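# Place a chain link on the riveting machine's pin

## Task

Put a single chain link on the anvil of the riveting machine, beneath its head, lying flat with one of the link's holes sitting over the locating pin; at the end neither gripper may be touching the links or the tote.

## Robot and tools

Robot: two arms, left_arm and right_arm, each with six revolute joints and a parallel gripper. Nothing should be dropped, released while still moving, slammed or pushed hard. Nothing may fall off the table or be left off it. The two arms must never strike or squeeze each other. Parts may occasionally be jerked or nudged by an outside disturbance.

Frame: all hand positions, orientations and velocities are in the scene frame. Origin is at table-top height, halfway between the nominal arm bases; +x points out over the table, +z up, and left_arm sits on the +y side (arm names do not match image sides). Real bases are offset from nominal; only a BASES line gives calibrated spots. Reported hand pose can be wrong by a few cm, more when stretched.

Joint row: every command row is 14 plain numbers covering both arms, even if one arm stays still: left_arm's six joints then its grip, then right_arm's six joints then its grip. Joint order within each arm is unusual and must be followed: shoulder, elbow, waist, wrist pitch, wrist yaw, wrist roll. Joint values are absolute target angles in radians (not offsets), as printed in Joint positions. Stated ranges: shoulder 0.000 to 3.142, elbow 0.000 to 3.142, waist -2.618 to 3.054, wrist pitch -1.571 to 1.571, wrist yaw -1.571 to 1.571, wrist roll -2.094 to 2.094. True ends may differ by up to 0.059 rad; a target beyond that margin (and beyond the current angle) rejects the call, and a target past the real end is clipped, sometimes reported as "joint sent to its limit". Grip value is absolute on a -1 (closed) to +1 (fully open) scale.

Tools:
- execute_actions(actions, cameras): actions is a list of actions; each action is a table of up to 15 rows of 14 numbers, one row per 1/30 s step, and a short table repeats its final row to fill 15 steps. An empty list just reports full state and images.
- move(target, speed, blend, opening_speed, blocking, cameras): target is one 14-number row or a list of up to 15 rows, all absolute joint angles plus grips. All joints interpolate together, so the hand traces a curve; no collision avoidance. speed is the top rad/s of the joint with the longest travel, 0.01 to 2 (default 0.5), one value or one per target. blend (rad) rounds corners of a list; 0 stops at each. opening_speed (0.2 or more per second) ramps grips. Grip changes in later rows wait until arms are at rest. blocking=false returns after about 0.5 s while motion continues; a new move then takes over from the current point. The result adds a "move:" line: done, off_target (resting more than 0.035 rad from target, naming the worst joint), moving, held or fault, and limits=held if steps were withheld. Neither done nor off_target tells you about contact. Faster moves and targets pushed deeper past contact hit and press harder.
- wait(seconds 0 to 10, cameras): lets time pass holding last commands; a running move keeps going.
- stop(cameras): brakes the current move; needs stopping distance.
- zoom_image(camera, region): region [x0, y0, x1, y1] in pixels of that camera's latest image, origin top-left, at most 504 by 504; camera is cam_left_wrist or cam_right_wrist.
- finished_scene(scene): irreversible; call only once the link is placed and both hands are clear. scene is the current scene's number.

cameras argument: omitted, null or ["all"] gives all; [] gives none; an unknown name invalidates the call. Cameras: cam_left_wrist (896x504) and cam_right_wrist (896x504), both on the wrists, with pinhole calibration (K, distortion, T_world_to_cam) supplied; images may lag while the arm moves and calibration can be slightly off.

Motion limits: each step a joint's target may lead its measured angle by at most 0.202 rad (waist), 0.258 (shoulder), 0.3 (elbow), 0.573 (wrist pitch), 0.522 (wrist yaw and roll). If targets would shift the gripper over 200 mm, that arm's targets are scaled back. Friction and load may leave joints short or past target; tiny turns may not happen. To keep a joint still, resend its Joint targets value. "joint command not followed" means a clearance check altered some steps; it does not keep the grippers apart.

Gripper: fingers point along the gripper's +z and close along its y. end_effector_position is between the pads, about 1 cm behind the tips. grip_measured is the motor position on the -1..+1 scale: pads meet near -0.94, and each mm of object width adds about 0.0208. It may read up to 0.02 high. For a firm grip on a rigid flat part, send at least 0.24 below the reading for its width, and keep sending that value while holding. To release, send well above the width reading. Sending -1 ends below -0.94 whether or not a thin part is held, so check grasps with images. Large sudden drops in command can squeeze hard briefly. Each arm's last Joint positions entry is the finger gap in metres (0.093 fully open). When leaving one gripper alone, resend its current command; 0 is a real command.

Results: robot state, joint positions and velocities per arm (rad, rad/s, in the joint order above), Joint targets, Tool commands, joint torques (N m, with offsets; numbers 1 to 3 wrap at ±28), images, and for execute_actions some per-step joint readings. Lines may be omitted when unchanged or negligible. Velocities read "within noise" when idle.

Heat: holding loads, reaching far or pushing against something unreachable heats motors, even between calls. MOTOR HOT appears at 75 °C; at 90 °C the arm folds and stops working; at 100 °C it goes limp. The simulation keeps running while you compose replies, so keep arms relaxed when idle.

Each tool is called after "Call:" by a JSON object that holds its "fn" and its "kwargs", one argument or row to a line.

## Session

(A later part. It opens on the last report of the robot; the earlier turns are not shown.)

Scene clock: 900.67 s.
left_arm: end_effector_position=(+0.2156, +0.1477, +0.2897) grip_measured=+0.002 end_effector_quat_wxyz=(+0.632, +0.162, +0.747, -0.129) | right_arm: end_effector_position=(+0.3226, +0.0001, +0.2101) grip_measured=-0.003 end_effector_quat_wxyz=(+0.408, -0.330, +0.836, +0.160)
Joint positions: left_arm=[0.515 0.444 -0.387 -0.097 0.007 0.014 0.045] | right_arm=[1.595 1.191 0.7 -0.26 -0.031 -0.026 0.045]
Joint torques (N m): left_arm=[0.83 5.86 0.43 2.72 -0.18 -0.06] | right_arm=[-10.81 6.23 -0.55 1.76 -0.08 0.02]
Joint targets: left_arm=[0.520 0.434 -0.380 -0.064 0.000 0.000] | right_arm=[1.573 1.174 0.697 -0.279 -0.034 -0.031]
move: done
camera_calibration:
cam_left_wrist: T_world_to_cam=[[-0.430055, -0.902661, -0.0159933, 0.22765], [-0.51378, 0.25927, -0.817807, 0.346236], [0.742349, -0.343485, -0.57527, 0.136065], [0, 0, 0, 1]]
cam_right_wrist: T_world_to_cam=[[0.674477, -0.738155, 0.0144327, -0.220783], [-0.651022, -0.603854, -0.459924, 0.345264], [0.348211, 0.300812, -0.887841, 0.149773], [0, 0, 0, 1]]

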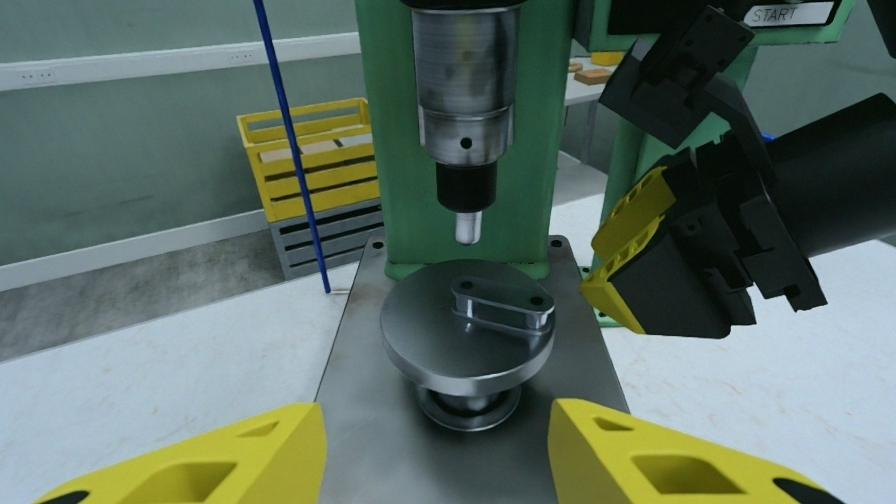

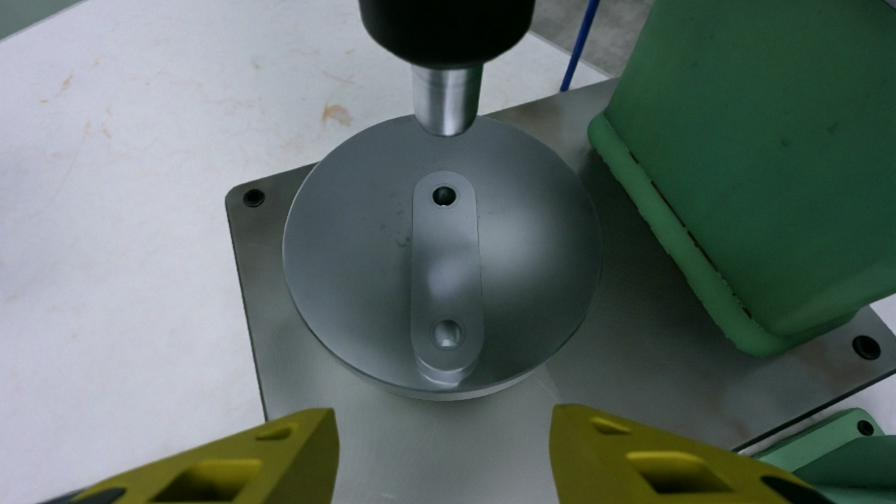

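Call:
{"fn": "move", "kwargs": {
  "target": [1.369,0.093,-0.39,1.175,0,0,0.0,1.573,1.174,0.697,-0.279,-0.034,-0.031,0.0],
  "speed": 0.4
}}

Scene clock: 954.20 s.
left_arm: end_effector_position=(+0.2703, +0.1241, +0.1716) grip_measured=+0.002 end_effector_quat_wxyz=(+0.650, +0.159, +0.732, -0.132) | right_arm: end_effector_position=(+0.3225, +0.0000, +0.2099) grip_measured=-0.003 end_effector_quat_wxyz=(+0.407, -0.330, +0.837, +0.160)
Joint positions: left_arm=[1.363 0.1 -0.387 1.141 0.007 0.014 0.045] | right_arm=[1.595 1.191 0.7 -0.261 -0.031 -0.026 0.045]
Joint torques (N m): left_arm=[-2.99 3.97 -0.35 2.73 -0.19 -0.06] | right_arm=[-10.8 6.23 -0.53 1.79 -0.08 0.02]
Heat: left arm: 50 °C; right arm: 49 °C.
Joint targets: left_arm=[1.369 0.093 -0.390 1.175 0.000 0.000] | right_arm=[1.573 1.174 0.697 -0.279 -0.034 -0.031]
move: done
camera_calibration:
cam_left_wrist: T_world_to_cam=[[-0.429328, -0.902975, -0.0177155, 0.228114], [-0.477982, 0.243817, -0.843852, 0.280668], [0.766296, -0.353822, -0.536284, 0.00746898], [0, 0, 0, 1]]
cam_right_wrist: T_world_to_cam=[[0.674489, -0.738144, 0.0143985, -0.220772], [-0.651421, -0.604197, -0.458909, 0.344927], [0.34744, 0.30015, -0.888367, 0.150017], [0, 0, 0, 1]]

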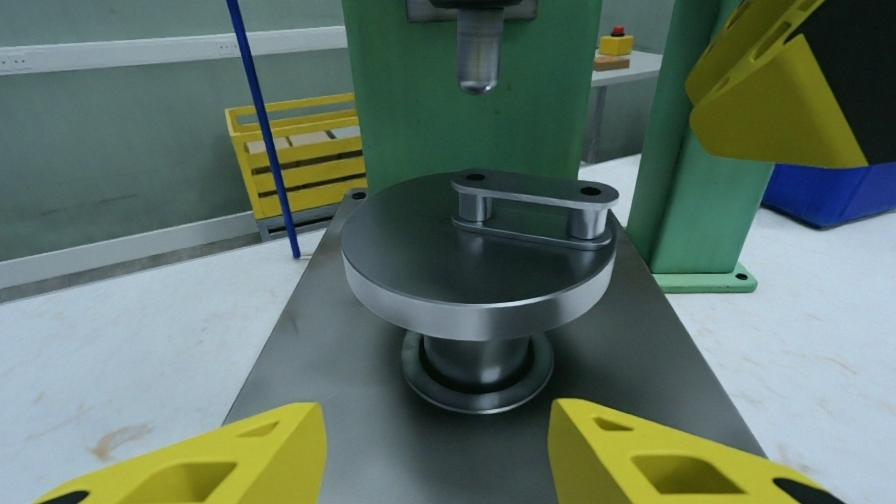

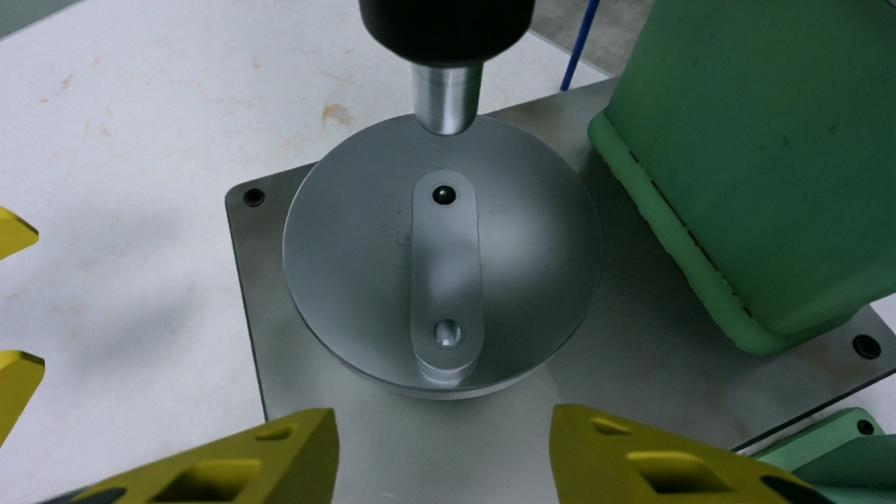

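Call:
{"fn": "zoom_image", "kwargs": {
  "camera": "cam_left_wrist",
  "region": [440, 160, 540, 260]
}}

Call:
{"fn": "zoom_image", "kwargs": {
  "camera": "cam_left_wrist",
  "region": [540, 160, 640, 260]
}}

Scaled by 5.040 from the camera's 896x504 image, which has a finer 1280x720 frame.

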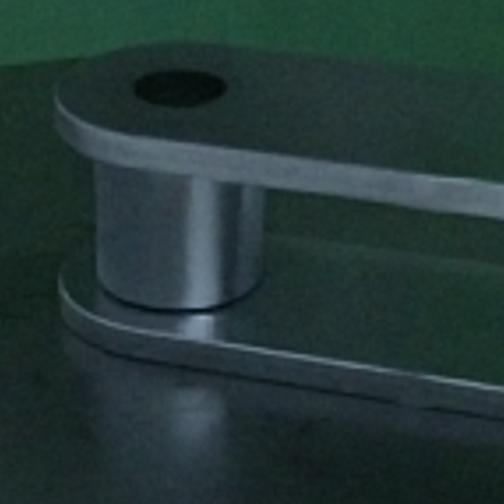

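Scaled by 5.040 from the camera's 896x504 image, which has a finer 1280x720 frame.

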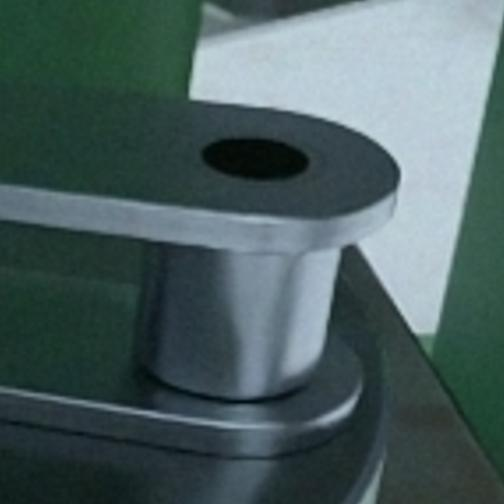

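Call:
{"fn": "zoom_image", "kwargs": {
  "camera": "cam_left_wrist",
  "region": [446, 205, 506, 255]
}}

Call:
{"fn": "zoom_image", "kwargs": {
  "camera": "cam_left_wrist",
  "region": [500, 210, 620, 260]
}}

Scaled by 8.400 from the camera's 896x504 image, which has a finer 1280x720 frame.

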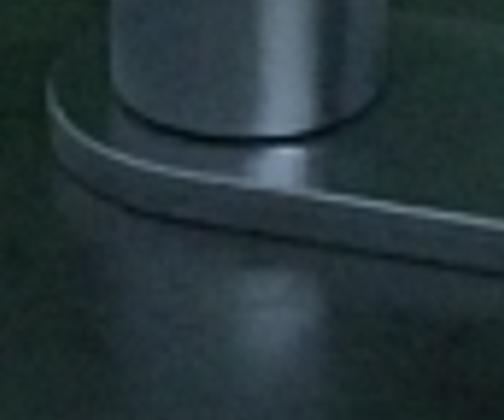

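Scaled by 4.200 from the camera's 896x504 image, which has a finer 1280x720 frame.

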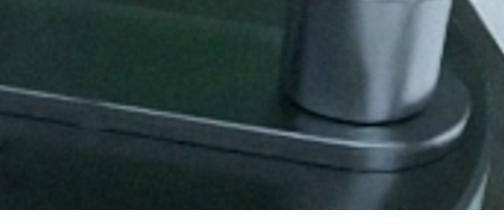

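Call:
{"fn": "finished_scene", "kwargs": {
  "scene": 1
}}

The scene is finished: the task was done.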